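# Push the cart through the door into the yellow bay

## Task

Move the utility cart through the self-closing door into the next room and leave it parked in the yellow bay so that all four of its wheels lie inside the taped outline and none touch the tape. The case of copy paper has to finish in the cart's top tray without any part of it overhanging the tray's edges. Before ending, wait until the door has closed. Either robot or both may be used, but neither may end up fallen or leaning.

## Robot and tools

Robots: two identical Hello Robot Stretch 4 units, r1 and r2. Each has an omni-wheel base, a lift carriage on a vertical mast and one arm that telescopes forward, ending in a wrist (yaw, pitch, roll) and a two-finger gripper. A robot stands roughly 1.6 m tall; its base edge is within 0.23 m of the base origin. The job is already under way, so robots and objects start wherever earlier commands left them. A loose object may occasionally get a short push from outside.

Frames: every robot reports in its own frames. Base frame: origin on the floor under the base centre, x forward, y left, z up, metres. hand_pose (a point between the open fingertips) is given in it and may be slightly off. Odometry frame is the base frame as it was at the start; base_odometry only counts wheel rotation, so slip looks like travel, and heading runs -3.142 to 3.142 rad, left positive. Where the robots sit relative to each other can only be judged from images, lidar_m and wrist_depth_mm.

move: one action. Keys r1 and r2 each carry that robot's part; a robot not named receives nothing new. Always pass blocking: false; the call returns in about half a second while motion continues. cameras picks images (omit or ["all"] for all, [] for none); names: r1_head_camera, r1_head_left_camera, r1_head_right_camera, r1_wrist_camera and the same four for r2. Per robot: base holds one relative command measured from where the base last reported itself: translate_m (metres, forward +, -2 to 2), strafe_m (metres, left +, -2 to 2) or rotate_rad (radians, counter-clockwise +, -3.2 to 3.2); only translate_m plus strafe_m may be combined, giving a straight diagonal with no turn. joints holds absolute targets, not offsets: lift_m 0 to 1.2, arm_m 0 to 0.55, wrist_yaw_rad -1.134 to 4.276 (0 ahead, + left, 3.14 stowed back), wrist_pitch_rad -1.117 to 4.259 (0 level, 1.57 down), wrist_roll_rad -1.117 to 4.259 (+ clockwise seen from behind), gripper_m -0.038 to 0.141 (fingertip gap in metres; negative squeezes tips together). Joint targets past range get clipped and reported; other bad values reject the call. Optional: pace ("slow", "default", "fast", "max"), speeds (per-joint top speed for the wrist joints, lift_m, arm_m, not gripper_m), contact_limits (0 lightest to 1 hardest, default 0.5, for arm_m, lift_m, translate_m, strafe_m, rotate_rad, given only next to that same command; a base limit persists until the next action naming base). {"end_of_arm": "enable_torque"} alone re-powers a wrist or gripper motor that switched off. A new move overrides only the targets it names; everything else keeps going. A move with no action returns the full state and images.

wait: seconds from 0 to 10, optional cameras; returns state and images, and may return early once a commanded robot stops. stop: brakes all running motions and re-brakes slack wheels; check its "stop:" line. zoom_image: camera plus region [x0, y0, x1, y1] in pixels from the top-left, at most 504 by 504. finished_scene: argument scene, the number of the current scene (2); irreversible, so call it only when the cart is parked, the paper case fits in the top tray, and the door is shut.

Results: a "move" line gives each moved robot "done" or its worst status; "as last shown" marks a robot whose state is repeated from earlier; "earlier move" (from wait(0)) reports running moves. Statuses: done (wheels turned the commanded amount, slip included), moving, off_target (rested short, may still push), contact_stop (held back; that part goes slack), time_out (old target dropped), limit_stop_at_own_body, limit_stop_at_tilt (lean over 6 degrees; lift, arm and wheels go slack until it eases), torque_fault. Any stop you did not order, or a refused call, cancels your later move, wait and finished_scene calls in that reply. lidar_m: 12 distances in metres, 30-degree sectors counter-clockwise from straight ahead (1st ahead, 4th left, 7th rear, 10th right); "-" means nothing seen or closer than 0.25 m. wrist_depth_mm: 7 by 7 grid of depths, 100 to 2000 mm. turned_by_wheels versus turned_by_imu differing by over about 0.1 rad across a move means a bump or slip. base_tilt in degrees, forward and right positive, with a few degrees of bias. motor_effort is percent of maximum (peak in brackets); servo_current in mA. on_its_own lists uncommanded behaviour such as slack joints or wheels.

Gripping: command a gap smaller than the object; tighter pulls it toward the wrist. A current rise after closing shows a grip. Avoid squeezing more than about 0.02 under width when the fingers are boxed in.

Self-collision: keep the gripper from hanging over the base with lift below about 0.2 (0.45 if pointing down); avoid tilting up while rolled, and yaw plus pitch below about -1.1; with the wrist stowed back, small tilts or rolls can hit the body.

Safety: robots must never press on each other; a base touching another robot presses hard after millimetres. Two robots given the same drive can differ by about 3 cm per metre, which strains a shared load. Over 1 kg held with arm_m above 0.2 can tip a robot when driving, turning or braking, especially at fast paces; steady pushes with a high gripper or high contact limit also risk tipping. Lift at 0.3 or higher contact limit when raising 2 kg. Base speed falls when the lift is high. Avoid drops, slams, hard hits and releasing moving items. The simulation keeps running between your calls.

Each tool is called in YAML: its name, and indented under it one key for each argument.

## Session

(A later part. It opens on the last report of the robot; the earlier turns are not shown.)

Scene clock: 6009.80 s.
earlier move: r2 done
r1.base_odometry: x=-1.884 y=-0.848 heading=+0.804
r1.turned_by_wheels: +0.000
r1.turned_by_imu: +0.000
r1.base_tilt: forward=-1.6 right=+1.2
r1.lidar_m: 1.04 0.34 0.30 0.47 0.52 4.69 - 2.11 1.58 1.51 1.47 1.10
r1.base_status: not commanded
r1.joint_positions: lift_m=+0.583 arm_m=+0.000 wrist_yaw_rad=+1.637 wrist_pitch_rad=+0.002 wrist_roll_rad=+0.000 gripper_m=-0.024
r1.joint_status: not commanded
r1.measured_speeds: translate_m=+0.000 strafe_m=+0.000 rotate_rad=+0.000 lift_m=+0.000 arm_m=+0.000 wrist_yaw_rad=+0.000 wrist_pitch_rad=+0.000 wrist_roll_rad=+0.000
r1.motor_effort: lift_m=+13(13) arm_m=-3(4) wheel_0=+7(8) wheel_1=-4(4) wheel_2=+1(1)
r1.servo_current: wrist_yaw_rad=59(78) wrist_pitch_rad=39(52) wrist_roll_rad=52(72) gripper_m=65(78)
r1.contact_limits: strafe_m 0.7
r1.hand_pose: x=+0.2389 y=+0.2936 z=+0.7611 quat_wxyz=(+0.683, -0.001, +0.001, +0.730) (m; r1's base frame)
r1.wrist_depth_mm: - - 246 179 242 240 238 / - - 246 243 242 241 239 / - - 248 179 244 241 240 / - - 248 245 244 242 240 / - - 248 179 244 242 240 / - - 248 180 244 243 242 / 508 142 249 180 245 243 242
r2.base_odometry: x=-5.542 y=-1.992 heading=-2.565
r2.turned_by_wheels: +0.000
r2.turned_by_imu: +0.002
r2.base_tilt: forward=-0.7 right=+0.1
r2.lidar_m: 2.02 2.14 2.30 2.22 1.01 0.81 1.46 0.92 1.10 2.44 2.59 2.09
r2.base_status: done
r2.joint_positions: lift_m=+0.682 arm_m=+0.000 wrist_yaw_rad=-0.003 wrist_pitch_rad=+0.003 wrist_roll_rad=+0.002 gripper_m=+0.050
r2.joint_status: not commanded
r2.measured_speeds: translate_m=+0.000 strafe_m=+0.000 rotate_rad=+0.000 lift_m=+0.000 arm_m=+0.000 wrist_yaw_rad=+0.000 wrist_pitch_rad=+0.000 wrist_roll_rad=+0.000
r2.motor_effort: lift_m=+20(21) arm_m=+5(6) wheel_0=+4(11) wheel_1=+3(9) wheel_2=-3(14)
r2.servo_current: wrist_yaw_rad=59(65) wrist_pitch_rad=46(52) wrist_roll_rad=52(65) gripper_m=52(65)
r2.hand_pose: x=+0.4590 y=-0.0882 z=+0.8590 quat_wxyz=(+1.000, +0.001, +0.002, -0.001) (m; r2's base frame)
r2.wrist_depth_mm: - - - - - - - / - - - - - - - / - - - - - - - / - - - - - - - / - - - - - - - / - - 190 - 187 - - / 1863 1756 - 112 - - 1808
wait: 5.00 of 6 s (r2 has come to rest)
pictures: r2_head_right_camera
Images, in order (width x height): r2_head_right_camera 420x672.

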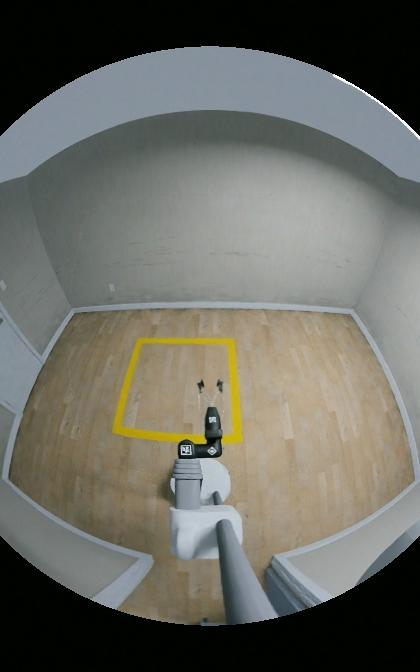

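move:
  blocking: false
  r2: {"base": {"rotate_rad": -3.1}, "joints": {"lift_m": 0.9}}
  cameras: []

wait:
  seconds: 5
  cameras: ["r2_head_camera", "r2_head_left_camera"]

Scene clock: 6043.97 s.
move: r2 moving
r1.base_odometry: x=-1.884 y=-0.848 heading=+0.804
r1.turned_by_wheels: +0.000
r1.turned_by_imu: +0.000
r1.base_tilt: forward=-1.6 right=+1.3
r1.lidar_m: 1.05 0.32 0.33 0.47 0.51 4.70 - 2.13 1.58 1.51 1.50 1.09
r1.base_status: not commanded
r1.joint_positions: lift_m=+0.583 arm_m=+0.000 wrist_yaw_rad=+1.637 wrist_pitch_rad=+0.002 wrist_roll_rad=+0.000 gripper_m=-0.024
r1.joint_status: not commanded
r1.measured_speeds: translate_m=+0.000 strafe_m=+0.000 rotate_rad=+0.000 lift_m=+0.000 arm_m=+0.000 wrist_yaw_rad=+0.000 wrist_pitch_rad=+0.000 wrist_roll_rad=+0.000
r1.motor_effort: lift_m=+13(13) arm_m=-4(4) wheel_0=+8(8) wheel_1=-4(4) wheel_2=+0(1)
r1.servo_current: wrist_yaw_rad=46(59) wrist_pitch_rad=46(46) wrist_roll_rad=59(59) gripper_m=72(72)
r1.contact_limits: strafe_m 0.7
r1.hand_pose: x=+0.2389 y=+0.2936 z=+0.7611 quat_wxyz=(+0.683, -0.001, +0.001, +0.730) (m; r1's base frame)
r1.wrist_depth_mm: - - 246 178 243 240 238 / - - 246 244 243 241 239 / - - 247 179 243 242 240 / - - 247 245 244 243 241 / - - 249 179 244 242 241 / - - 248 180 244 243 241 / 508 142 248 180 245 242 242
r2.base_odometry: x=-5.542 y=-1.992 heading=-2.817
r2.turned_by_wheels: -0.252
r2.turned_by_imu: -0.244
r2.base_tilt: forward=-0.7 right=+0.1
r2.lidar_m: 2.03 2.00 2.43 2.20 1.34 0.80 0.84 0.99 0.89 1.68 2.45 2.27
r2.base_status: rotate_rad moving
r2.joint_positions: lift_m=+0.720 arm_m=+0.000 wrist_yaw_rad=-0.003 wrist_pitch_rad=+0.003 wrist_roll_rad=+0.002 gripper_m=+0.050
r2.joint_status: lift_m moving
r2.measured_speeds: translate_m=+0.000 strafe_m=+0.002 rotate_rad=-0.974 lift_m=+0.146 arm_m=+0.000 wrist_yaw_rad=+0.000 wrist_pitch_rad=+0.000 wrist_roll_rad=+0.000
r2.motor_effort: lift_m=+21(27) arm_m=+5(5) wheel_0=+9(10) wheel_1=+10(10) wheel_2=+11(11)
r2.servo_current: wrist_yaw_rad=46(59) wrist_pitch_rad=39(46) wrist_roll_rad=46(59) gripper_m=52(65)
r2.hand_pose: x=+0.4590 y=-0.0882 z=+0.8970 quat_wxyz=(+1.000, +0.001, +0.002, -0.001) (m; r2's base frame)
r2.wrist_depth_mm: - - - - - - - / - - - - - - - / - - - - - - - / - - - - - - - / - - - - - - - / - - 190 - 187 - - / - - - 112 - 1983 1863
pictures: none
No camera images: "cameras" was empty.

Scene clock: 6046.30 s.
earlier move: r2 done
r1.base_odometry: x=-1.884 y=-0.848 heading=+0.804
r1.turned_by_wheels: +0.000
r1.turned_by_imu: +0.000
r1.base_tilt: forward=-1.6 right=+1.2
r1.lidar_m: 1.04 0.33 0.33 0.47 0.53 4.69 - 2.14 1.58 1.53 1.46 1.08
r1.base_status: not commanded
r1.joint_positions: lift_m=+0.583 arm_m=+0.000 wrist_yaw_rad=+1.637 wrist_pitch_rad=+0.002 wrist_roll_rad=+0.000 gripper_m=-0.024
r1.joint_status: not commanded
r1.measured_speeds: translate_m=+0.000 strafe_m=+0.000 rotate_rad=+0.000 lift_m=+0.000 arm_m=+0.000 wrist_yaw_rad=+0.000 wrist_pitch_rad=+0.000 wrist_roll_rad=+0.000
r1.motor_effort: lift_m=+13(13) arm_m=-3(4) wheel_0=+7(8) wheel_1=-4(5) wheel_2=+1(1)
r1.servo_current: wrist_yaw_rad=65(72) wrist_pitch_rad=39(59) wrist_roll_rad=46(65) gripper_m=65(78)
r1.contact_limits: strafe_m 0.7
r1.hand_pose: x=+0.2389 y=+0.2936 z=+0.7611 quat_wxyz=(+0.683, -0.001, +0.001, +0.730) (m; r1's base frame)
r1.wrist_depth_mm: - - 247 178 242 241 239 / - - 247 243 243 241 239 / - - 248 178 243 241 240 / - - 248 244 245 242 241 / - - 248 179 244 242 241 / - - 247 180 245 242 242 / 508 142 249 180 245 243 241
r2.base_odometry: x=-5.542 y=-1.992 heading=+0.619
r2.turned_by_wheels: -2.847
r2.turned_by_imu: -2.771
r2.base_tilt: forward=-0.6 right=+0.1
r2.lidar_m: 1.41 0.89 1.19 2.43 2.61 2.06 2.02 2.19 2.28 2.04 0.96 0.82
r2.base_status: done
r2.joint_positions: lift_m=+0.900 arm_m=+0.000 wrist_yaw_rad=-0.003 wrist_pitch_rad=+0.003 wrist_roll_rad=+0.002 gripper_m=+0.050
r2.joint_status: all done
r2.measured_speeds: translate_m=+0.000 strafe_m=+0.000 rotate_rad=+0.000 lift_m=+0.000 arm_m=+0.000 wrist_yaw_rad=+0.000 wrist_pitch_rad=+0.000 wrist_roll_rad=+0.000
r2.motor_effort: lift_m=+21(27) arm_m=+5(5) wheel_0=+4(11) wheel_1=+2(11) wheel_2=+4(11)
r2.servo_current: wrist_yaw_rad=39(59) wrist_pitch_rad=46(52) wrist_roll_rad=46(65) gripper_m=59(65)
r2.hand_pose: x=+0.4590 y=-0.0881 z=+1.0770 quat_wxyz=(+1.000, +0.001, +0.002, -0.001) (m; r2's base frame)
r2.wrist_depth_mm: - - - - - - - / - - - - - - - / 668 - - - - - - / 668 - - 1618 - - - / 668 - 1537 1464 - - - / 732 - 189 1255 191 - - / 668 - - 112 - - 609
wait: 2.33 of 5 s (r2 has come to rest)
pictures: r2_head_camera, r2_head_left_camera
Images, in order (width x height): r2_head_camera 420x560, r2_head_left_camera 420x672.

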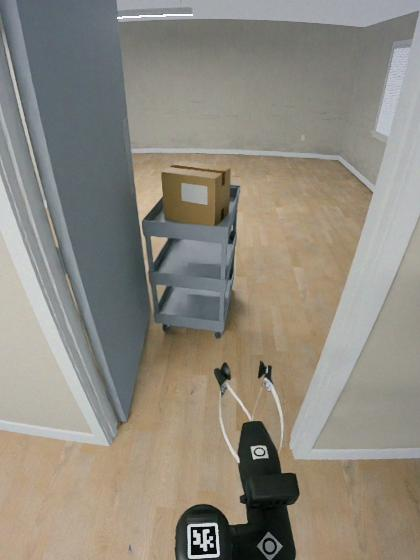

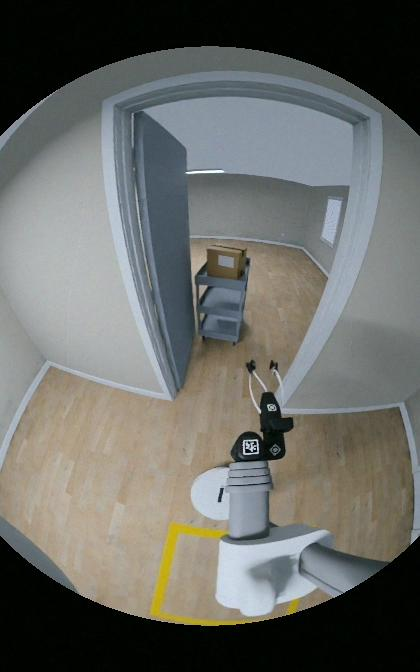

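zoom_image:
  camera: "r2_head_camera"
  region: [120, 140, 270, 350]

Scaled by 2.400 from the camera's 420x560 image, which has a finer 1200x1600 frame.

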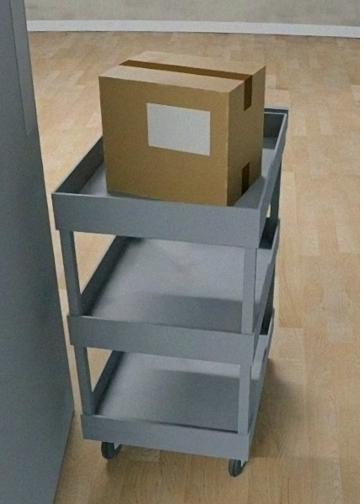

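zoom_image:
  camera: "r2_head_camera"
  region: [40, 300, 180, 470]

zoom_image:
  camera: "r2_head_camera"
  region: [260, 300, 400, 470]

Scaled by 2.965 from the camera's 420x560 image, which has a finer 1200x1600 frame.

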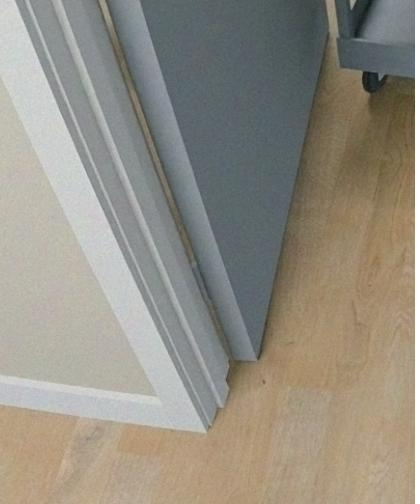

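Scaled by 2.965 from the camera's 420x560 image, which has a finer 1200x1600 frame.

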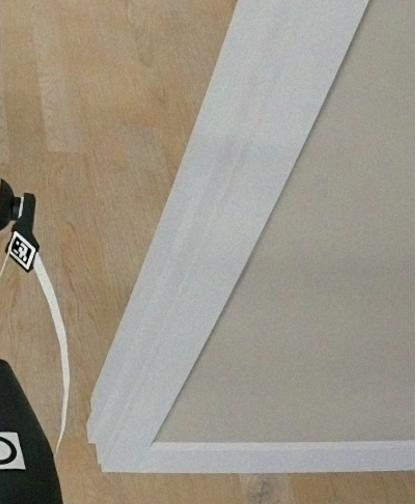

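move:
  blocking: false
  r2: {"base": {"translate_m": 0.49, "strafe_m": 0.11}, "joints": {"lift_m": 0.653, "arm_m": 0.3, "wrist_roll_rad": 1.57, "gripper_m": 0.14}}
  cameras: []

wait:
  seconds: 5
  cameras: ["r2_head_camera", "r2_wrist_camera"]

Scene clock: 6229.97 s.
move: r2 moving
r1.base_odometry: x=-1.884 y=-0.848 heading=+0.804
r1.turned_by_wheels: +0.000
r1.turned_by_imu: +0.000
r1.base_tilt: forward=-1.6 right=+1.3
r1.lidar_m: 1.04 0.34 0.32 0.45 0.53 4.70 - 2.13 1.55 1.52 1.47 1.10
r1.base_status: not commanded
r1.joint_positions: lift_m=+0.583 arm_m=+0.000 wrist_yaw_rad=+1.637 wrist_pitch_rad=+0.002 wrist_roll_rad=+0.000 gripper_m=-0.024
r1.joint_status: not commanded
r1.measured_speeds: translate_m=+0.000 strafe_m=+0.000 rotate_rad=+0.000 lift_m=+0.000 arm_m=+0.000 wrist_yaw_rad=+0.000 wrist_pitch_rad=+0.000 wrist_roll_rad=+0.000
r1.motor_effort: lift_m=+13(13) arm_m=-3(4) wheel_0=+7(8) wheel_1=-4(4) wheel_2=+1(1)
r1.servo_current: wrist_yaw_rad=59(65) wrist_pitch_rad=46(46) wrist_roll_rad=46(52) gripper_m=72(72)
r1.contact_limits: strafe_m 0.7
r1.hand_pose: x=+0.2389 y=+0.2936 z=+0.7611 quat_wxyz=(+0.683, -0.001, +0.001, +0.730) (m; r1's base frame)
r1.wrist_depth_mm: - - 246 178 242 240 239 / - - 247 244 243 241 239 / - - 247 179 243 240 240 / - - 248 246 244 242 241 / - - 248 179 245 242 240 / - - 248 180 244 242 241 / 512 142 248 180 246 243 242
r2.base_odometry: x=-5.521 y=-1.968 heading=+0.619
r2.turned_by_wheels: +0.000
r2.turned_by_imu: +0.001
r2.base_tilt: forward=-0.7 right=+0.1
r2.lidar_m: 1.36 0.86 1.17 2.42 2.61 2.08 2.05 2.25 2.30 1.96 0.89 0.76
r2.base_status: translate_m moving; strafe_m moving
r2.joint_positions: lift_m=+0.862 arm_m=+0.051 wrist_yaw_rad=-0.003 wrist_pitch_rad=+0.003 wrist_roll_rad=+0.588 gripper_m=+0.069
r2.joint_status: lift_m moving; arm_m moving; wrist_roll_rad moving; gripper_m moving
r2.measured_speeds: translate_m=+0.120 strafe_m=+0.026 rotate_rad=+0.003 lift_m=-0.146 arm_m=+0.195 wrist_yaw_rad=+0.000 wrist_pitch_rad=+0.000 wrist_roll_rad=+1.820
r2.motor_effort: lift_m=+12(18) arm_m=+6(12) wheel_0=+5(8) wheel_1=+8(10) wheel_2=-12(12)
r2.servo_current: wrist_yaw_rad=39(65) wrist_pitch_rad=39(46) wrist_roll_rad=72(117) gripper_m=98(104)
r2.hand_pose: x=+0.5097 y=-0.0881 z=+1.0396 quat_wxyz=(+0.957, +0.290, +0.001, -0.002) (m; r2's base frame)
r2.wrist_depth_mm: - - - - - - 421 / - - - - - - - / - - - - - - - / - - - 1499 - - - / - - - 1430 - - - / - - 190 1336 189 - 1661 / 597 126 - 112 - 1618 1397
pictures: none
No camera images: "cameras" was empty.

Scene clock: 6232.60 s.
earlier move: r2 done
r1.base_odometry: x=-1.884 y=-0.848 heading=+0.804
r1.turned_by_wheels: +0.000
r1.turned_by_imu: +0.000
r1.base_tilt: forward=-1.6 right=+1.3
r1.lidar_m: 1.03 0.34 0.32 0.48 0.50 4.70 - 2.16 1.57 1.53 1.46 1.11
r1.base_status: not commanded
r1.joint_positions: lift_m=+0.583 arm_m=+0.000 wrist_yaw_rad=+1.637 wrist_pitch_rad=+0.002 wrist_roll_rad=+0.000 gripper_m=-0.024
r1.joint_status: not commanded
r1.measured_speeds: translate_m=+0.000 strafe_m=+0.000 rotate_rad=+0.000 lift_m=+0.000 arm_m=+0.000 wrist_yaw_rad=+0.000 wrist_pitch_rad=+0.000 wrist_roll_rad=+0.000
r1.motor_effort: lift_m=+13(13) arm_m=-4(4) wheel_0=+7(8) wheel_1=-4(5) wheel_2=+1(1)
r1.servo_current: wrist_yaw_rad=72(78) wrist_pitch_rad=46(52) wrist_roll_rad=52(65) gripper_m=65(72)
r1.contact_limits: strafe_m 0.7
r1.hand_pose: x=+0.2389 y=+0.2936 z=+0.7611 quat_wxyz=(+0.683, -0.001, +0.001, +0.730) (m; r1's base frame)
r1.wrist_depth_mm: - - 246 179 243 240 239 / - - 246 244 243 241 239 / - - 246 179 243 242 240 / - - 247 245 244 242 241 / - - 249 179 244 242 241 / - - 248 179 244 243 241 / 508 142 248 180 245 243 241
r2.base_odometry: x=-5.207 y=-1.618 heading=+0.619
r2.turned_by_wheels: +0.000
r2.turned_by_imu: +0.001
r2.base_tilt: forward=-0.6 right=+0.1
r2.lidar_m: 0.95 0.45 0.45 1.94 2.47 2.54 2.51 2.71 2.47 0.77 0.56 1.02
r2.base_status: done
r2.joint_positions: lift_m=+0.653 arm_m=+0.300 wrist_yaw_rad=-0.002 wrist_pitch_rad=+0.003 wrist_roll_rad=+1.568 gripper_m=+0.140
r2.joint_status: all done
r2.measured_speeds: translate_m=+0.000 strafe_m=+0.000 rotate_rad=+0.000 lift_m=+0.000 arm_m=+0.000 wrist_yaw_rad=+0.000 wrist_pitch_rad=+0.000 wrist_roll_rad=+0.000
r2.motor_effort: lift_m=+14(18) arm_m=+7(12) wheel_0=+2(10) wheel_1=+2(10) wheel_2=-3(14)
r2.servo_current: wrist_yaw_rad=52(65) wrist_pitch_rad=46(52) wrist_roll_rad=46(117) gripper_m=46(124)
r2.hand_pose: x=+0.7589 y=-0.0881 z=+0.8306 quat_wxyz=(+0.708, +0.706, +0.000, -0.002) (m; r2's base frame)
r2.wrist_depth_mm: - - - - - 1708 1138 / - - - - - 1708 1160 / - - 603 - - - - / - - 634 609 - - - / - - 683 661 - - - / - - 715 166 - 187 - / - 798 - 112 - - -
wait: 2.63 of 5 s (r2 has come to rest)
pictures: r2_head_camera, r2_wrist_camera
Images, in order (width x height): r2_head_camera 420x560, r2_wrist_camera 616x392.

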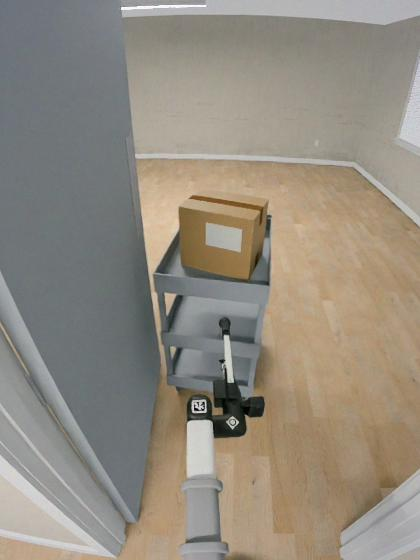

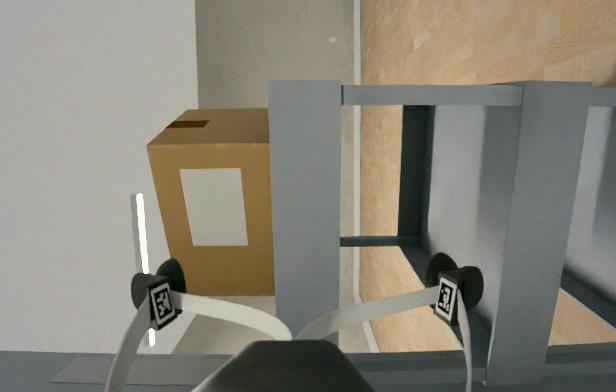

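zoom_image:
  camera: "r2_wrist_camera"
  region: [180, 60, 616, 392]

zoom_image:
  camera: "r2_head_camera"
  region: [110, 170, 310, 450]

Scaled by 1.156.

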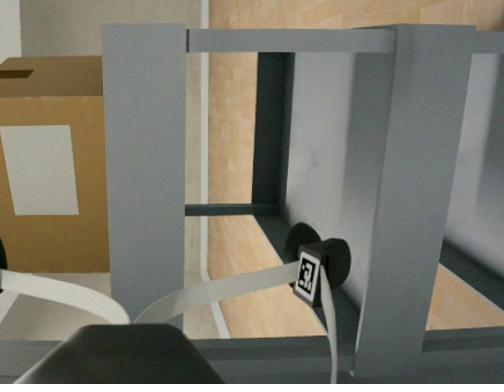

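Scaled by 1.800 from the camera's 420x560 image, which has a finer 1200x1600 frame.

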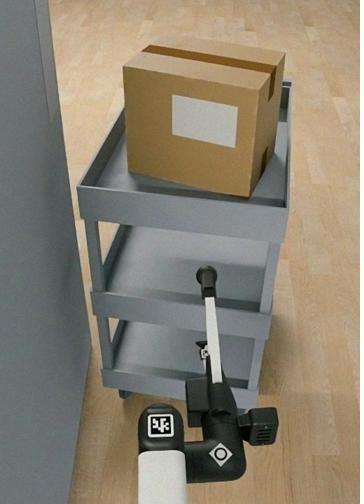

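move:
  blocking: false
  r2: {"joints": {"arm_m": 0.4}, "contact_limits": {"arm_m": 0.1}}
  cameras: []

wait:
  seconds: 2
  cameras: ["r2_head_camera", "r2_wrist_camera"]

Scene clock: 6302.90 s.
move: r2 moving
r1.base_odometry: x=-1.884 y=-0.848 heading=+0.804
r1.turned_by_wheels: +0.000
r1.turned_by_imu: +0.000
r1.base_tilt: forward=-1.5 right=+1.3
r1.lidar_m: 1.03 0.34 0.32 0.46 0.55 4.71 - 2.12 1.57 1.52 1.45 1.11
r1.base_status: not commanded
r1.joint_positions: lift_m=+0.583 arm_m=+0.000 wrist_yaw_rad=+1.637 wrist_pitch_rad=+0.002 wrist_roll_rad=+0.000 gripper_m=-0.024
r1.joint_status: not commanded
r1.measured_speeds: translate_m=+0.000 strafe_m=+0.000 rotate_rad=+0.000 lift_m=+0.000 arm_m=+0.000 wrist_yaw_rad=+0.000 wrist_pitch_rad=+0.000 wrist_roll_rad=+0.000
r1.motor_effort: lift_m=+13(13) arm_m=-3(4) wheel_0=+7(8) wheel_1=-4(4) wheel_2=+1(1)
r1.servo_current: wrist_yaw_rad=39(65) wrist_pitch_rad=46(46) wrist_roll_rad=52(72) gripper_m=65(72)
r1.contact_limits: strafe_m 0.7
r1.hand_pose: x=+0.2389 y=+0.2936 z=+0.7611 quat_wxyz=(+0.683, -0.001, +0.001, +0.730) (m; r1's base frame)
r1.wrist_depth_mm: - - 246 179 242 240 239 / - - 247 244 243 241 239 / - - 247 179 243 241 240 / - - 247 245 244 242 240 / - - 249 179 245 242 242 / - - 248 180 244 243 242 / 508 142 249 180 246 243 242
r2.base_odometry: x=-5.207 y=-1.618 heading=+0.619
r2.turned_by_wheels: +0.000
r2.turned_by_imu: +0.000
r2.base_tilt: forward=-0.7 right=+0.1
r2.lidar_m: 0.98 0.46 0.44 1.95 2.48 2.54 2.50 2.70 2.48 0.76 0.58 1.04
r2.base_status: not commanded
r2.joint_positions: lift_m=+0.653 arm_m=+0.351 wrist_yaw_rad=-0.002 wrist_pitch_rad=+0.003 wrist_roll_rad=+1.568 gripper_m=+0.140
r2.joint_status: arm_m moving
r2.measured_speeds: translate_m=+0.000 strafe_m=+0.000 rotate_rad=+0.000 lift_m=+0.000 arm_m=+0.195 wrist_yaw_rad=+0.000 wrist_pitch_rad=+0.000 wrist_roll_rad=+0.000
r2.motor_effort: lift_m=+14(14) arm_m=+7(12) wheel_0=+2(3) wheel_1=+2(3) wheel_2=-3(3)
r2.servo_current: wrist_yaw_rad=52(59) wrist_pitch_rad=46(46) wrist_roll_rad=46(52) gripper_m=59(59)
r2.contact_limits: arm_m 0.1
r2.hand_pose: x=+0.8097 y=-0.0881 z=+0.8306 quat_wxyz=(+0.708, +0.706, +0.000, -0.002) (m; r2's base frame)
r2.wrist_depth_mm: - - - - - 1708 1160 / - - - - - 1708 1118 / - - 559 - - - - / - - 580 - - - - / - - 627 - - - - / - - 668 166 - 187 - / - - - 112 - - -
pictures: none
No camera images: "cameras" was empty.

Scene clock: 6303.70 s.
earlier move: r2 done
r1.base_odometry: x=-1.884 y=-0.848 heading=+0.804
r1.turned_by_wheels: +0.000
r1.turned_by_imu: +0.000
r1.base_tilt: forward=-1.6 right=+1.3
r1.lidar_m: 1.03 0.34 0.33 0.46 0.54 4.73 - 2.12 1.57 1.53 1.44 1.08
r1.base_status: not commanded
r1.joint_positions: lift_m=+0.583 arm_m=+0.000 wrist_yaw_rad=+1.637 wrist_pitch_rad=+0.002 wrist_roll_rad=+0.000 gripper_m=-0.024
r1.joint_status: not commanded
r1.measured_speeds: translate_m=+0.000 strafe_m=+0.000 rotate_rad=+0.000 lift_m=+0.000 arm_m=+0.000 wrist_yaw_rad=+0.000 wrist_pitch_rad=+0.000 wrist_roll_rad=+0.000
r1.motor_effort: lift_m=+13(13) arm_m=-3(4) wheel_0=+8(8) wheel_1=-4(4) wheel_2=+1(1)
r1.servo_current: wrist_yaw_rad=72(72) wrist_pitch_rad=46(46) wrist_roll_rad=46(72) gripper_m=65(78)
r1.contact_limits: strafe_m 0.7
r1.hand_pose: x=+0.2389 y=+0.2936 z=+0.7611 quat_wxyz=(+0.683, -0.001, +0.001, +0.730) (m; r1's base frame)
r1.wrist_depth_mm: - - 247 179 242 241 239 / - - 247 243 242 241 239 / - - 247 179 243 242 240 / - - 247 245 244 242 240 / - - 248 179 245 243 241 / - - 248 180 244 243 241 / 512 142 249 180 246 243 242
r2.base_odometry: x=-5.207 y=-1.618 heading=+0.619
r2.turned_by_wheels: +0.000
r2.turned_by_imu: +0.000
r2.base_tilt: forward=-0.6 right=+0.1
r2.lidar_m: 0.98 0.45 0.44 1.96 2.47 2.54 2.51 2.74 2.47 0.75 0.58 1.03
r2.base_status: not commanded
r2.joint_positions: lift_m=+0.653 arm_m=+0.400 wrist_yaw_rad=-0.002 wrist_pitch_rad=+0.003 wrist_roll_rad=+1.568 gripper_m=+0.140
r2.joint_status: all done
r2.measured_speeds: translate_m=+0.000 strafe_m=+0.000 rotate_rad=+0.000 lift_m=+0.000 arm_m=+0.000 wrist_yaw_rad=+0.000 wrist_pitch_rad=+0.000 wrist_roll_rad=+0.000
r2.motor_effort: lift_m=+14(14) arm_m=+8(12) wheel_0=+2(3) wheel_1=+3(3) wheel_2=-3(3)
r2.servo_current: wrist_yaw_rad=46(65) wrist_pitch_rad=39(46) wrist_roll_rad=33(52) gripper_m=46(59)
r2.contact_limits: arm_m 0.1
r2.hand_pose: x=+0.8589 y=-0.0881 z=+0.8306 quat_wxyz=(+0.708, +0.706, +0.000, -0.002) (m; r2's base frame)
r2.wrist_depth_mm: - - - - - 1661 1160 / - - - 362 - - - / - 517 504 373 - - - / - 544 525 387 - - - / - - 574 399 - - - / - - 597 160 - 187 - / - - - 112 - - -
wait: 0.80 of 2 s (r2 has come to rest)
pictures: r2_head_camera, r2_wrist_camera
Images, in order (width x height): r2_head_camera 420x560, r2_wrist_camera 616x392.

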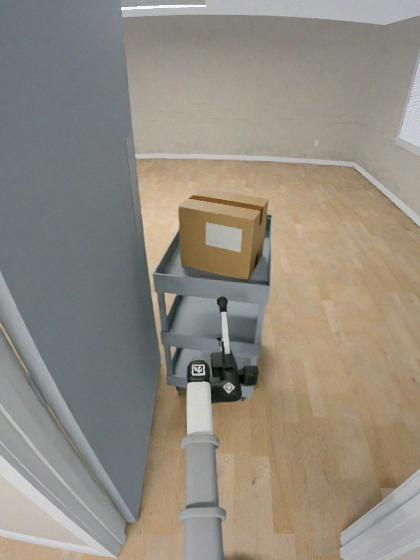

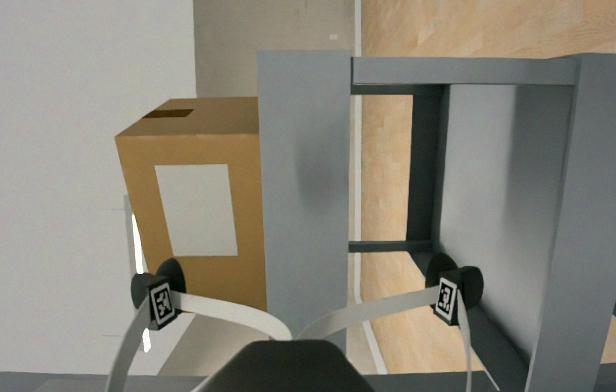

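move:
  blocking: false
  r2: {"base": {"translate_m": 0.15, "strafe_m": 0.06}, "joints": {"lift_m": 0.658}, "pace": "slow"}
  cameras: []

wait:
  seconds: 3
  cameras: ["r2_head_camera", "r2_wrist_camera"]

Scene clock: 6334.17 s.
move: r2 moving
r1.base_odometry: x=-1.884 y=-0.848 heading=+0.804
r1.turned_by_wheels: +0.000
r1.turned_by_imu: +0.000
r1.base_tilt: forward=-1.6 right=+1.2
r1.lidar_m: 1.03 0.34 0.32 0.48 0.52 4.68 - 2.14 1.59 1.52 1.44 1.09
r1.base_status: not commanded
r1.joint_positions: lift_m=+0.583 arm_m=+0.000 wrist_yaw_rad=+1.637 wrist_pitch_rad=+0.002 wrist_roll_rad=+0.000 gripper_m=-0.024
r1.joint_status: not commanded
r1.measured_speeds: translate_m=+0.000 strafe_m=+0.000 rotate_rad=+0.000 lift_m=+0.000 arm_m=+0.000 wrist_yaw_rad=+0.000 wrist_pitch_rad=+0.000 wrist_roll_rad=+0.000
r1.motor_effort: lift_m=+13(13) arm_m=-3(4) wheel_0=+7(8) wheel_1=-4(4) wheel_2=+1(1)
r1.servo_current: wrist_yaw_rad=52(52) wrist_pitch_rad=52(52) wrist_roll_rad=33(65) gripper_m=72(72)
r1.contact_limits: strafe_m 0.7
r1.hand_pose: x=+0.2389 y=+0.2936 z=+0.7611 quat_wxyz=(+0.683, -0.001, +0.001, +0.730) (m; r1's base frame)
r1.wrist_depth_mm: - - 246 178 242 241 239 / - - 247 245 243 240 239 / - - 247 178 243 241 240 / - - 248 245 244 242 239 / - - 249 179 244 243 241 / - - 248 179 243 243 241 / 508 142 249 180 245 243 243
r2.base_odometry: x=-5.200 y=-1.607 heading=+0.620
r2.turned_by_wheels: +0.000
r2.turned_by_imu: +0.001
r2.base_tilt: forward=-0.7 right=+0.1
r2.lidar_m: 0.93 0.45 0.42 1.81 2.46 2.54 2.51 2.73 2.47 0.72 0.58 0.98
r2.base_status: translate_m moving; strafe_m moving
r2.joint_positions: lift_m=+0.658 arm_m=+0.400 wrist_yaw_rad=-0.002 wrist_pitch_rad=+0.003 wrist_roll_rad=+1.568 gripper_m=+0.140
r2.joint_status: lift_m moving
r2.measured_speeds: translate_m=+0.050 strafe_m=+0.020 rotate_rad=+0.001 lift_m=+0.000 arm_m=+0.000 wrist_yaw_rad=+0.000 wrist_pitch_rad=+0.000 wrist_roll_rad=+0.000
r2.motor_effort: lift_m=+23(24) arm_m=+7(8) wheel_0=+1(6) wheel_1=+9(9) wheel_2=-7(10)
r2.servo_current: wrist_yaw_rad=46(59) wrist_pitch_rad=39(39) wrist_roll_rad=39(52) gripper_m=46(52)
r2.contact_limits: arm_m 0.1
r2.hand_pose: x=+0.8589 y=-0.0881 z=+0.8349 quat_wxyz=(+0.708, +0.706, +0.000, -0.002) (m; r2's base frame)
r2.wrist_depth_mm: - - - - - 1708 1160 / - - - - - - - / - 496 484 - - - - / - 530 521 - - - - / - - 554 - - - - / - - 591 160 - 186 - / - - - 112 - 1983 -
pictures: none
No camera images: "cameras" was empty.

Scene clock: 6336.50 s.
earlier move: r2 done
r1.base_odometry: x=-1.884 y=-0.848 heading=+0.804
r1.turned_by_wheels: +0.000
r1.turned_by_imu: +0.000
r1.base_tilt: forward=-1.6 right=+1.2
r1.lidar_m: 1.05 0.34 0.32 0.45 0.55 4.71 - 2.12 1.57 1.51 1.45 1.09
r1.base_status: not commanded
r1.joint_positions: lift_m=+0.583 arm_m=+0.000 wrist_yaw_rad=+1.637 wrist_pitch_rad=+0.002 wrist_roll_rad=+0.000 gripper_m=-0.024
r1.joint_status: not commanded
r1.measured_speeds: translate_m=+0.000 strafe_m=+0.000 rotate_rad=+0.000 lift_m=+0.000 arm_m=+0.000 wrist_yaw_rad=+0.000 wrist_pitch_rad=+0.000 wrist_roll_rad=+0.000
r1.motor_effort: lift_m=+13(13) arm_m=-3(4) wheel_0=+7(8) wheel_1=-4(5) wheel_2=+1(1)
r1.servo_current: wrist_yaw_rad=26(72) wrist_pitch_rad=46(52) wrist_roll_rad=46(65) gripper_m=65(78)
r1.contact_limits: strafe_m 0.7
r1.hand_pose: x=+0.2389 y=+0.2936 z=+0.7611 quat_wxyz=(+0.683, -0.001, +0.001, +0.730) (m; r1's base frame)
r1.wrist_depth_mm: - - 246 178 242 240 239 / - - 247 243 243 240 239 / - - 248 179 244 242 240 / - - 248 245 245 242 240 / - - 247 179 244 242 240 / - - 248 179 243 242 242 / 508 142 249 180 245 243 242
r2.base_odometry: x=-5.120 y=-1.482 heading=+0.619
r2.turned_by_wheels: +0.000
r2.turned_by_imu: +0.000
r2.base_tilt: forward=-0.7 right=+0.1
r2.lidar_m: 0.74 0.34 0.29 1.02 2.38 2.67 2.62 2.89 2.53 0.58 0.63 0.86
r2.base_status: done
r2.joint_positions: lift_m=+0.658 arm_m=+0.400 wrist_yaw_rad=-0.002 wrist_pitch_rad=+0.003 wrist_roll_rad=+1.568 gripper_m=+0.140
r2.joint_status: all done
r2.measured_speeds: translate_m=+0.000 strafe_m=+0.000 rotate_rad=+0.000 lift_m=+0.000 arm_m=+0.000 wrist_yaw_rad=+0.000 wrist_pitch_rad=+0.000 wrist_roll_rad=+0.000
r2.motor_effort: lift_m=+21(24) arm_m=+7(8) wheel_0=+4(9) wheel_1=+5(9) wheel_2=-6(10)
r2.servo_current: wrist_yaw_rad=33(65) wrist_pitch_rad=46(46) wrist_roll_rad=39(65) gripper_m=52(59)
r2.contact_limits: arm_m 0.1
r2.hand_pose: x=+0.8589 y=-0.0881 z=+0.8349 quat_wxyz=(+0.708, +0.706, +0.000, -0.002) (m; r2's base frame)
r2.wrist_depth_mm: - - - - 227 778 - / 355 347 347 - 809 - - / - 373 373 - 842 - - / - 404 402 - 891 866 - / - 433 436 - 264 - - / - - 274 159 268 191 - / - - - 112 - 1863 -
wait: 2.33 of 3 s (r2 has come to rest)
pictures: r2_head_camera, r2_wrist_camera
Images, in order (width x height): r2_head_camera 420x560, r2_wrist_camera 616x392.

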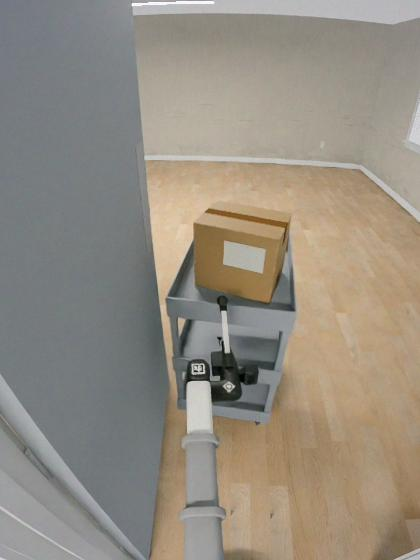

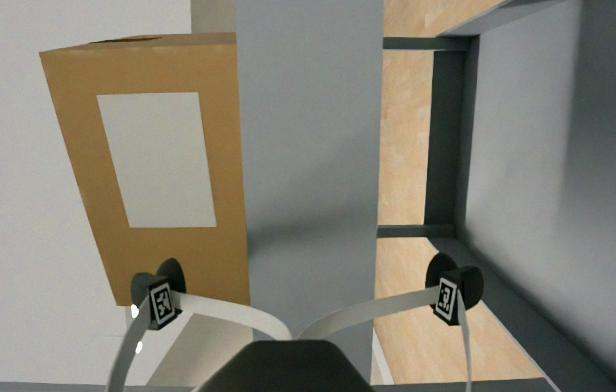

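move:
  blocking: false
  r2: {"joints": {"arm_m": 0.5}, "contact_limits": {"arm_m": 0.1}, "pace": "slow"}
  cameras: []

wait:
  seconds: 2.5
  cameras: ["r2_head_camera", "r2_wrist_camera"]

Scene clock: 6346.63 s.
move: r2 moving
r1.base_odometry: x=-1.884 y=-0.848 heading=+0.804
r1.turned_by_wheels: +0.000
r1.turned_by_imu: +0.000
r1.base_tilt: forward=-1.6 right=+1.3
r1.lidar_m: 1.04 0.36 0.33 0.47 0.51 4.72 - 2.15 1.56 1.51 1.48 1.08
r1.base_status: not commanded
r1.joint_positions: lift_m=+0.583 arm_m=+0.000 wrist_yaw_rad=+1.637 wrist_pitch_rad=+0.002 wrist_roll_rad=+0.000 gripper_m=-0.024
r1.joint_status: not commanded
r1.measured_speeds: translate_m=+0.000 strafe_m=+0.000 rotate_rad=+0.000 lift_m=+0.000 arm_m=+0.000 wrist_yaw_rad=+0.000 wrist_pitch_rad=+0.000 wrist_roll_rad=+0.000
r1.motor_effort: lift_m=+13(13) arm_m=-4(4) wheel_0=+7(7) wheel_1=-4(5) wheel_2=+0(1)
r1.servo_current: wrist_yaw_rad=46(52) wrist_pitch_rad=39(46) wrist_roll_rad=52(65) gripper_m=65(72)
r1.contact_limits: strafe_m 0.7
r1.hand_pose: x=+0.2389 y=+0.2936 z=+0.7611 quat_wxyz=(+0.683, -0.001, +0.001, +0.730) (m; r1's base frame)
r1.wrist_depth_mm: - - 246 178 242 240 238 / - - 247 244 243 241 240 / - - 247 178 243 242 240 / - - 247 244 244 242 240 / - - 248 179 244 242 241 / - - 248 180 244 243 241 / 508 142 249 180 245 242 241
r2.base_odometry: x=-5.120 y=-1.482 heading=+0.619
r2.turned_by_wheels: +0.000
r2.turned_by_imu: +0.000
r2.base_tilt: forward=-0.7 right=+0.1
r2.lidar_m: 0.74 0.33 0.29 0.99 2.38 2.66 2.65 2.85 2.52 0.60 0.65 0.86
r2.base_status: not commanded
r2.joint_positions: lift_m=+0.658 arm_m=+0.412 wrist_yaw_rad=-0.002 wrist_pitch_rad=+0.003 wrist_roll_rad=+1.568 gripper_m=+0.140
r2.joint_status: arm_m moving
r2.measured_speeds: translate_m=+0.000 strafe_m=+0.000 rotate_rad=+0.000 lift_m=+0.000 arm_m=+0.049 wrist_yaw_rad=+0.000 wrist_pitch_rad=+0.000 wrist_roll_rad=+0.000
r2.motor_effort: lift_m=+21(22) arm_m=+8(9) wheel_0=+4(4) wheel_1=+5(5) wheel_2=-7(7)
r2.servo_current: wrist_yaw_rad=59(59) wrist_pitch_rad=39(46) wrist_roll_rad=52(59) gripper_m=52(52)
r2.contact_limits: arm_m 0.1
r2.hand_pose: x=+0.8715 y=-0.0881 z=+0.8349 quat_wxyz=(+0.708, +0.706, +0.000, -0.002) (m; r2's base frame)
r2.wrist_depth_mm: - - - - 214 707 - / 338 338 342 - 224 798 - / - 362 362 - 233 - - / - 392 389 - 866 854 - / - 415 424 - 252 - - / - 452 262 159 255 191 - / - - - 112 - 1863 -
pictures: none
No camera images: "cameras" was empty.

Scene clock: 6348.43 s.
earlier move: r2 done
r1.base_odometry: x=-1.884 y=-0.848 heading=+0.804
r1.turned_by_wheels: +0.000
r1.turned_by_imu: +0.000
r1.base_tilt: forward=-1.6 right=+1.2
r1.lidar_m: 1.03 0.34 0.33 0.47 0.52 4.71 - 2.16 1.59 1.53 1.48 1.08
r1.base_status: not commanded
r1.joint_positions: lift_m=+0.583 arm_m=+0.000 wrist_yaw_rad=+1.637 wrist_pitch_rad=+0.002 wrist_roll_rad=+0.000 gripper_m=-0.024
r1.joint_status: not commanded
r1.measured_speeds: translate_m=+0.000 strafe_m=+0.000 rotate_rad=+0.000 lift_m=+0.000 arm_m=+0.000 wrist_yaw_rad=+0.000 wrist_pitch_rad=+0.000 wrist_roll_rad=+0.000
r1.motor_effort: lift_m=+13(13) arm_m=-3(4) wheel_0=+7(8) wheel_1=-4(5) wheel_2=+1(1)
r1.servo_current: wrist_yaw_rad=59(72) wrist_pitch_rad=39(52) wrist_roll_rad=39(65) gripper_m=72(72)
r1.contact_limits: strafe_m 0.7
r1.hand_pose: x=+0.2389 y=+0.2936 z=+0.7611 quat_wxyz=(+0.683, -0.001, +0.001, +0.730) (m; r1's base frame)
r1.wrist_depth_mm: - - 246 178 243 241 239 / - - 247 244 243 240 240 / - - 247 179 244 241 240 / - - 248 244 244 242 240 / - - 248 179 244 242 241 / - - 249 179 244 243 241 / 512 135 249 180 246 243 242
r2.base_odometry: x=-5.120 y=-1.482 heading=+0.619
r2.turned_by_wheels: +0.000
r2.turned_by_imu: +0.000
r2.base_tilt: forward=-0.6 right=+0.1
r2.lidar_m: 0.73 0.32 0.31 1.03 2.40 2.67 2.62 2.88 2.51 0.59 0.63 0.86
r2.base_status: not commanded
r2.joint_positions: lift_m=+0.658 arm_m=+0.500 wrist_yaw_rad=-0.002 wrist_pitch_rad=+0.003 wrist_roll_rad=+1.568 gripper_m=+0.140
r2.joint_status: all done
r2.measured_speeds: translate_m=+0.000 strafe_m=+0.000 rotate_rad=+0.000 lift_m=+0.000 arm_m=+0.000 wrist_yaw_rad=+0.000 wrist_pitch_rad=+0.000 wrist_roll_rad=+0.000
r2.motor_effort: lift_m=+21(22) arm_m=+8(13) wheel_0=+4(5) wheel_1=+5(5) wheel_2=-6(7)
r2.servo_current: wrist_yaw_rad=46(59) wrist_pitch_rad=39(52) wrist_roll_rad=39(65) gripper_m=52(59)
r2.contact_limits: arm_m 0.1
r2.hand_pose: x=+0.9588 y=-0.0881 z=+0.8349 quat_wxyz=(+0.708, +0.706, +0.000, -0.002) (m; r2's base frame)
r2.wrist_depth_mm: 265 265 156 155 155 - - / 282 282 163 161 161 723 - / 303 303 298 164 165 768 - / 324 325 327 - 173 809 - / 357 349 353 - 179 - - / - 375 198 159 183 200 - / - - - 112 - 1756 -
wait: 1.80 of 2.5 s (r2 has come to rest)
pictures: r2_head_camera, r2_wrist_camera
Images, in order (width x height): r2_head_camera 420x560, r2_wrist_camera 616x392.

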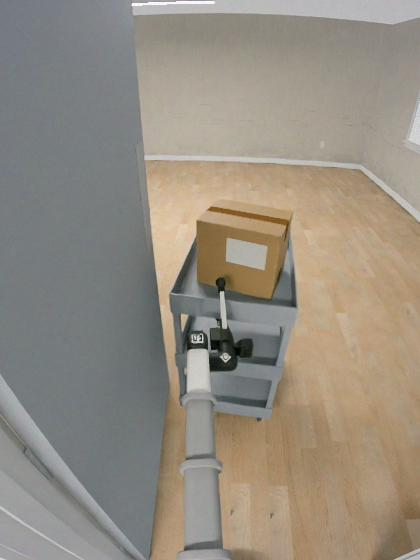

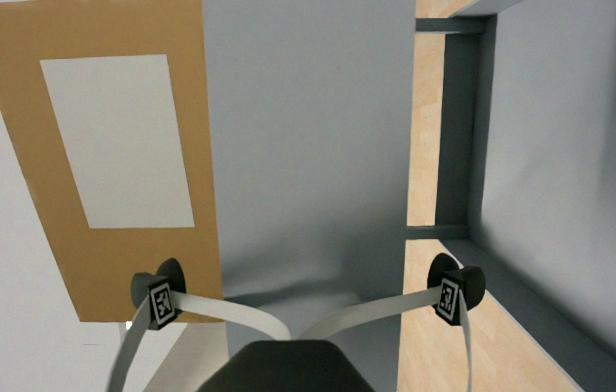

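move:
  blocking: false
  r2: {"joints": {"arm_m": 0.523, "lift_m": 0.654}, "contact_limits": {"arm_m": 0.1}, "pace": "slow"}
  cameras: []

wait:
  seconds: 1.5
  cameras: ["r2_wrist_camera"]

Scene clock: 6363.70 s.
move: r2 moving
r1.base_odometry: x=-1.884 y=-0.848 heading=+0.804
r1.turned_by_wheels: +0.000
r1.turned_by_imu: +0.000
r1.base_tilt: forward=-1.6 right=+1.3
r1.lidar_m: 1.03 0.32 0.32 0.47 0.52 4.73 - 2.14 1.58 1.51 1.44 1.09
r1.base_status: not commanded
r1.joint_positions: lift_m=+0.583 arm_m=+0.000 wrist_yaw_rad=+1.637 wrist_pitch_rad=+0.002 wrist_roll_rad=+0.000 gripper_m=-0.024
r1.joint_status: not commanded
r1.measured_speeds: translate_m=+0.000 strafe_m=+0.000 rotate_rad=+0.000 lift_m=+0.000 arm_m=+0.000 wrist_yaw_rad=+0.000 wrist_pitch_rad=+0.000 wrist_roll_rad=+0.000
r1.motor_effort: lift_m=+13(13) arm_m=-3(4) wheel_0=+7(8) wheel_1=-4(4) wheel_2=+0(1)
r1.servo_current: wrist_yaw_rad=46(59) wrist_pitch_rad=39(59) wrist_roll_rad=52(59) gripper_m=72(72)
r1.contact_limits: strafe_m 0.7
r1.hand_pose: x=+0.2389 y=+0.2936 z=+0.7611 quat_wxyz=(+0.683, -0.001, +0.001, +0.730) (m; r1's base frame)
r1.wrist_depth_mm: - - 246 178 243 240 238 / - - 246 244 242 241 239 / - - 247 179 243 242 239 / - - 248 245 243 242 240 / - - 248 179 244 242 241 / - - 249 179 244 243 241 / 512 135 249 180 245 243 242
r2.base_odometry: x=-5.120 y=-1.482 heading=+0.619
r2.turned_by_wheels: +0.000
r2.turned_by_imu: +0.001
r2.base_tilt: forward=-0.7 right=+0.1
r2.lidar_m: 0.77 0.34 0.30 0.98 2.38 2.68 2.64 2.91 2.54 0.60 0.65 0.86
r2.base_status: not commanded
r2.joint_positions: lift_m=+0.654 arm_m=+0.512 wrist_yaw_rad=-0.002 wrist_pitch_rad=+0.003 wrist_roll_rad=+1.568 gripper_m=+0.140
r2.joint_status: lift_m moving; arm_m moving
r2.measured_speeds: translate_m=+0.000 strafe_m=+0.000 rotate_rad=+0.000 lift_m=+0.000 arm_m=+0.047 wrist_yaw_rad=+0.000 wrist_pitch_rad=+0.000 wrist_roll_rad=+0.000
r2.motor_effort: lift_m=+15(22) arm_m=+13(13) wheel_0=+4(4) wheel_1=+5(5) wheel_2=-7(7)
r2.servo_current: wrist_yaw_rad=52(59) wrist_pitch_rad=39(39) wrist_roll_rad=52(52) gripper_m=52(59)
r2.contact_limits: arm_m 0.1
r2.hand_pose: x=+0.9713 y=-0.0881 z=+0.8316 quat_wxyz=(+0.708, +0.706, +0.000, -0.002) (m; r2's base frame)
r2.wrist_depth_mm: 257 260 147 146 146 - - / 272 276 151 152 152 707 - / 293 294 159 157 157 768 - / 315 315 163 163 163 778 - / 347 338 343 - - - - / - 357 177 - 173 198 - / - - - 112 182 1756 -
pictures: none
No camera images: "cameras" was empty.

Scene clock: 6364.43 s.
earlier move: r2 done
r1.base_odometry: x=-1.884 y=-0.848 heading=+0.804
r1.turned_by_wheels: +0.000
r1.turned_by_imu: +0.000
r1.base_tilt: forward=-1.6 right=+1.3
r1.lidar_m: 1.03 0.34 0.33 0.49 0.51 4.71 - 2.11 1.59 1.52 1.43 1.10
r1.base_status: not commanded
r1.joint_positions: lift_m=+0.583 arm_m=+0.000 wrist_yaw_rad=+1.637 wrist_pitch_rad=+0.002 wrist_roll_rad=+0.000 gripper_m=-0.024
r1.joint_status: not commanded
r1.measured_speeds: translate_m=+0.000 strafe_m=+0.000 rotate_rad=+0.000 lift_m=+0.000 arm_m=+0.000 wrist_yaw_rad=+0.000 wrist_pitch_rad=+0.000 wrist_roll_rad=+0.000
r1.motor_effort: lift_m=+13(13) arm_m=-4(4) wheel_0=+7(8) wheel_1=-4(4) wheel_2=+1(1)
r1.servo_current: wrist_yaw_rad=46(59) wrist_pitch_rad=33(59) wrist_roll_rad=52(65) gripper_m=72(72)
r1.contact_limits: strafe_m 0.7
r1.hand_pose: x=+0.2389 y=+0.2936 z=+0.7611 quat_wxyz=(+0.683, -0.001, +0.001, +0.730) (m; r1's base frame)
r1.wrist_depth_mm: - - 246 179 242 240 239 / - - 247 243 243 240 239 / - - 247 178 244 241 240 / - - 248 245 245 242 240 / - - 248 179 244 242 240 / - - 249 180 244 243 241 / 1863 135 248 180 245 242 242
r2.base_odometry: x=-5.120 y=-1.482 heading=+0.619
r2.turned_by_wheels: +0.000
r2.turned_by_imu: +0.000
r2.base_tilt: forward=-0.7 right=+0.1
r2.lidar_m: 0.75 0.33 0.30 0.98 2.38 2.69 2.61 2.86 2.53 0.56 0.60 0.91
r2.base_status: not commanded
r2.joint_positions: lift_m=+0.654 arm_m=+0.523 wrist_yaw_rad=-0.002 wrist_pitch_rad=+0.003 wrist_roll_rad=+1.568 gripper_m=+0.140
r2.joint_status: all done
r2.measured_speeds: translate_m=+0.000 strafe_m=+0.000 rotate_rad=+0.000 lift_m=+0.000 arm_m=+0.000 wrist_yaw_rad=+0.000 wrist_pitch_rad=+0.000 wrist_roll_rad=+0.000
r2.motor_effort: lift_m=+13(22) arm_m=+8(16) wheel_0=+4(5) wheel_1=+5(5) wheel_2=-7(7)
r2.servo_current: wrist_yaw_rad=46(59) wrist_pitch_rad=39(46) wrist_roll_rad=46(59) gripper_m=52(59)
r2.contact_limits: arm_m 0.1
r2.hand_pose: x=+0.9818 y=-0.0881 z=+0.8316 quat_wxyz=(+0.708, +0.706, +0.000, -0.002) (m; r2's base frame)
r2.wrist_depth_mm: 267 271 156 154 155 707 - / 286 285 162 160 160 732 - / 301 303 297 164 - 778 - / 327 327 329 - 174 798 - / 362 349 347 - 180 - - / - 377 187 159 189 201 - / - - - 112 - 1756 -
wait: 0.73 of 1.5 s (r2 has come to rest)
pictures: r2_wrist_camera
Images, in order (width x height): r2_wrist_camera 616x392.

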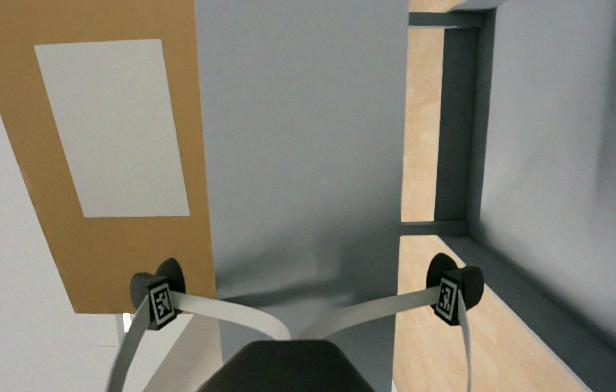

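move:
  blocking: false
  r2: {"joints": {"gripper_m": 0.055}}
  cameras: []

wait:
  seconds: 2
  cameras: ["r2_wrist_camera", "r2_head_camera"]

Scene clock: 6377.53 s.
move: r2 moving
r1.base_odometry: x=-1.884 y=-0.848 heading=+0.804
r1.turned_by_wheels: +0.000
r1.turned_by_imu: +0.000
r1.base_tilt: forward=-1.6 right=+1.3
r1.lidar_m: 1.04 0.35 0.33 0.47 0.52 4.72 - 2.14 1.60 1.51 1.47 1.09
r1.base_status: not commanded
r1.joint_positions: lift_m=+0.583 arm_m=+0.000 wrist_yaw_rad=+1.637 wrist_pitch_rad=+0.002 wrist_roll_rad=+0.000 gripper_m=-0.024
r1.joint_status: not commanded
r1.measured_speeds: translate_m=+0.000 strafe_m=+0.000 rotate_rad=+0.000 lift_m=+0.000 arm_m=+0.000 wrist_yaw_rad=+0.000 wrist_pitch_rad=+0.000 wrist_roll_rad=+0.000
r1.motor_effort: lift_m=+13(13) arm_m=-3(4) wheel_0=+7(8) wheel_1=-4(4) wheel_2=+0(1)
r1.servo_current: wrist_yaw_rad=46(52) wrist_pitch_rad=39(52) wrist_roll_rad=39(65) gripper_m=72(72)
r1.contact_limits: strafe_m 0.7
r1.hand_pose: x=+0.2389 y=+0.2936 z=+0.7611 quat_wxyz=(+0.683, -0.001, +0.001, +0.730) (m; r1's base frame)
r1.wrist_depth_mm: - - 246 178 242 240 238 / - - 247 244 243 241 239 / - - 247 179 244 242 241 / - - 248 245 245 242 241 / - - 249 179 244 242 241 / - - 248 179 244 243 242 / 1983 135 249 180 245 242 242
r2.base_odometry: x=-5.120 y=-1.482 heading=+0.619
r2.turned_by_wheels: +0.000
r2.turned_by_imu: +0.000
r2.base_tilt: forward=-0.6 right=+0.1
r2.lidar_m: 0.73 0.34 0.31 1.02 2.38 2.69 2.64 2.91 2.51 0.59 0.63 0.91
r2.base_status: not commanded
r2.joint_positions: lift_m=+0.654 arm_m=+0.523 wrist_yaw_rad=-0.002 wrist_pitch_rad=+0.003 wrist_roll_rad=+1.568 gripper_m=+0.128
r2.joint_status: gripper_m moving
r2.measured_speeds: translate_m=+0.000 strafe_m=+0.000 rotate_rad=+0.000 lift_m=+0.000 arm_m=+0.000 wrist_yaw_rad=+0.000 wrist_pitch_rad=+0.000 wrist_roll_rad=+0.000
r2.motor_effort: lift_m=+14(14) arm_m=+8(8) wheel_0=+4(4) wheel_1=+5(5) wheel_2=-7(7)
r2.servo_current: wrist_yaw_rad=52(52) wrist_pitch_rad=39(46) wrist_roll_rad=46(52) gripper_m=85(98)
r2.contact_limits: arm_m 0.1
r2.hand_pose: x=+0.9818 y=-0.0881 z=+0.8316 quat_wxyz=(+0.708, +0.706, +0.000, -0.002) (m; r2's base frame)
r2.wrist_depth_mm: 268 270 154 155 154 707 - / 283 283 162 160 160 741 - / 306 304 298 164 - 768 - / 327 327 334 - 173 788 - / 359 355 349 - 179 - - / - 379 187 - 183 212 - / - - - 112 - 1863 -
pictures: none
No camera images: "cameras" was empty.

Scene clock: 6378.87 s.
earlier move: r2 done
r1.base_odometry: x=-1.884 y=-0.848 heading=+0.804
r1.turned_by_wheels: +0.000
r1.turned_by_imu: +0.000
r1.base_tilt: forward=-1.6 right=+1.3
r1.lidar_m: 1.02 0.37 0.32 0.48 0.54 4.69 - 2.12 1.58 1.51 1.46 1.09
r1.base_status: not commanded
r1.joint_positions: lift_m=+0.583 arm_m=+0.000 wrist_yaw_rad=+1.637 wrist_pitch_rad=+0.002 wrist_roll_rad=+0.000 gripper_m=-0.024
r1.joint_status: not commanded
r1.measured_speeds: translate_m=+0.000 strafe_m=+0.000 rotate_rad=+0.000 lift_m=+0.000 arm_m=+0.000 wrist_yaw_rad=+0.000 wrist_pitch_rad=+0.000 wrist_roll_rad=+0.000
r1.motor_effort: lift_m=+13(13) arm_m=-3(4) wheel_0=+7(8) wheel_1=-4(4) wheel_2=+1(1)
r1.servo_current: wrist_yaw_rad=52(72) wrist_pitch_rad=33(52) wrist_roll_rad=59(72) gripper_m=72(72)
r1.contact_limits: strafe_m 0.7
r1.hand_pose: x=+0.2389 y=+0.2936 z=+0.7611 quat_wxyz=(+0.683, -0.001, +0.001, +0.730) (m; r1's base frame)
r1.wrist_depth_mm: - - 246 179 243 240 239 / - - 246 243 243 241 239 / - - 247 178 243 242 240 / - - 249 246 244 242 240 / - - 247 179 244 243 241 / - - 248 179 244 243 242 / 1983 135 249 180 245 244 241
r2.base_odometry: x=-5.120 y=-1.482 heading=+0.619
r2.turned_by_wheels: +0.000
r2.turned_by_imu: +0.000
r2.base_tilt: forward=-0.6 right=+0.1
r2.lidar_m: 0.76 0.35 0.30 1.00 2.35 2.68 2.62 2.86 2.54 0.60 0.65 0.90
r2.base_status: not commanded
r2.joint_positions: lift_m=+0.654 arm_m=+0.523 wrist_yaw_rad=-0.002 wrist_pitch_rad=+0.003 wrist_roll_rad=+1.568 gripper_m=+0.056
r2.joint_status: all done
r2.measured_speeds: translate_m=+0.000 strafe_m=+0.000 rotate_rad=+0.000 lift_m=+0.000 arm_m=+0.000 wrist_yaw_rad=+0.000 wrist_pitch_rad=+0.000 wrist_roll_rad=+0.000
r2.motor_effort: lift_m=+15(15) arm_m=+7(8) wheel_0=+3(4) wheel_1=+4(5) wheel_2=-6(7)
r2.servo_current: wrist_yaw_rad=52(52) wrist_pitch_rad=39(46) wrist_roll_rad=33(59) gripper_m=91(176)
r2.contact_limits: arm_m 0.1
r2.hand_pose: x=+0.9819 y=-0.0881 z=+0.8315 quat_wxyz=(+0.708, +0.706, +0.000, -0.002) (m; r2's base frame)
r2.wrist_depth_mm: 266 267 154 154 154 691 - / 283 283 158 158 160 750 - / 303 304 164 163 167 759 - / 329 329 329 - 172 - - / 366 353 349 - 179 - - / - 379 187 - 182 163 - / - - - 112 - 1756 -
wait: 1.33 of 2 s (r2 has come to rest)
pictures: r2_head_camera, r2_wrist_camera
Images, in order (width x height): r2_head_camera 420x560, r2_wrist_camera 616x392.

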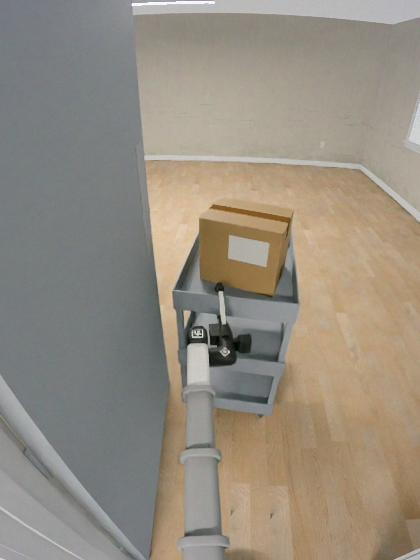

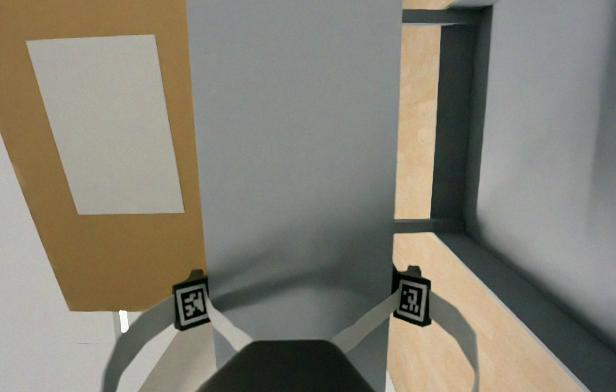

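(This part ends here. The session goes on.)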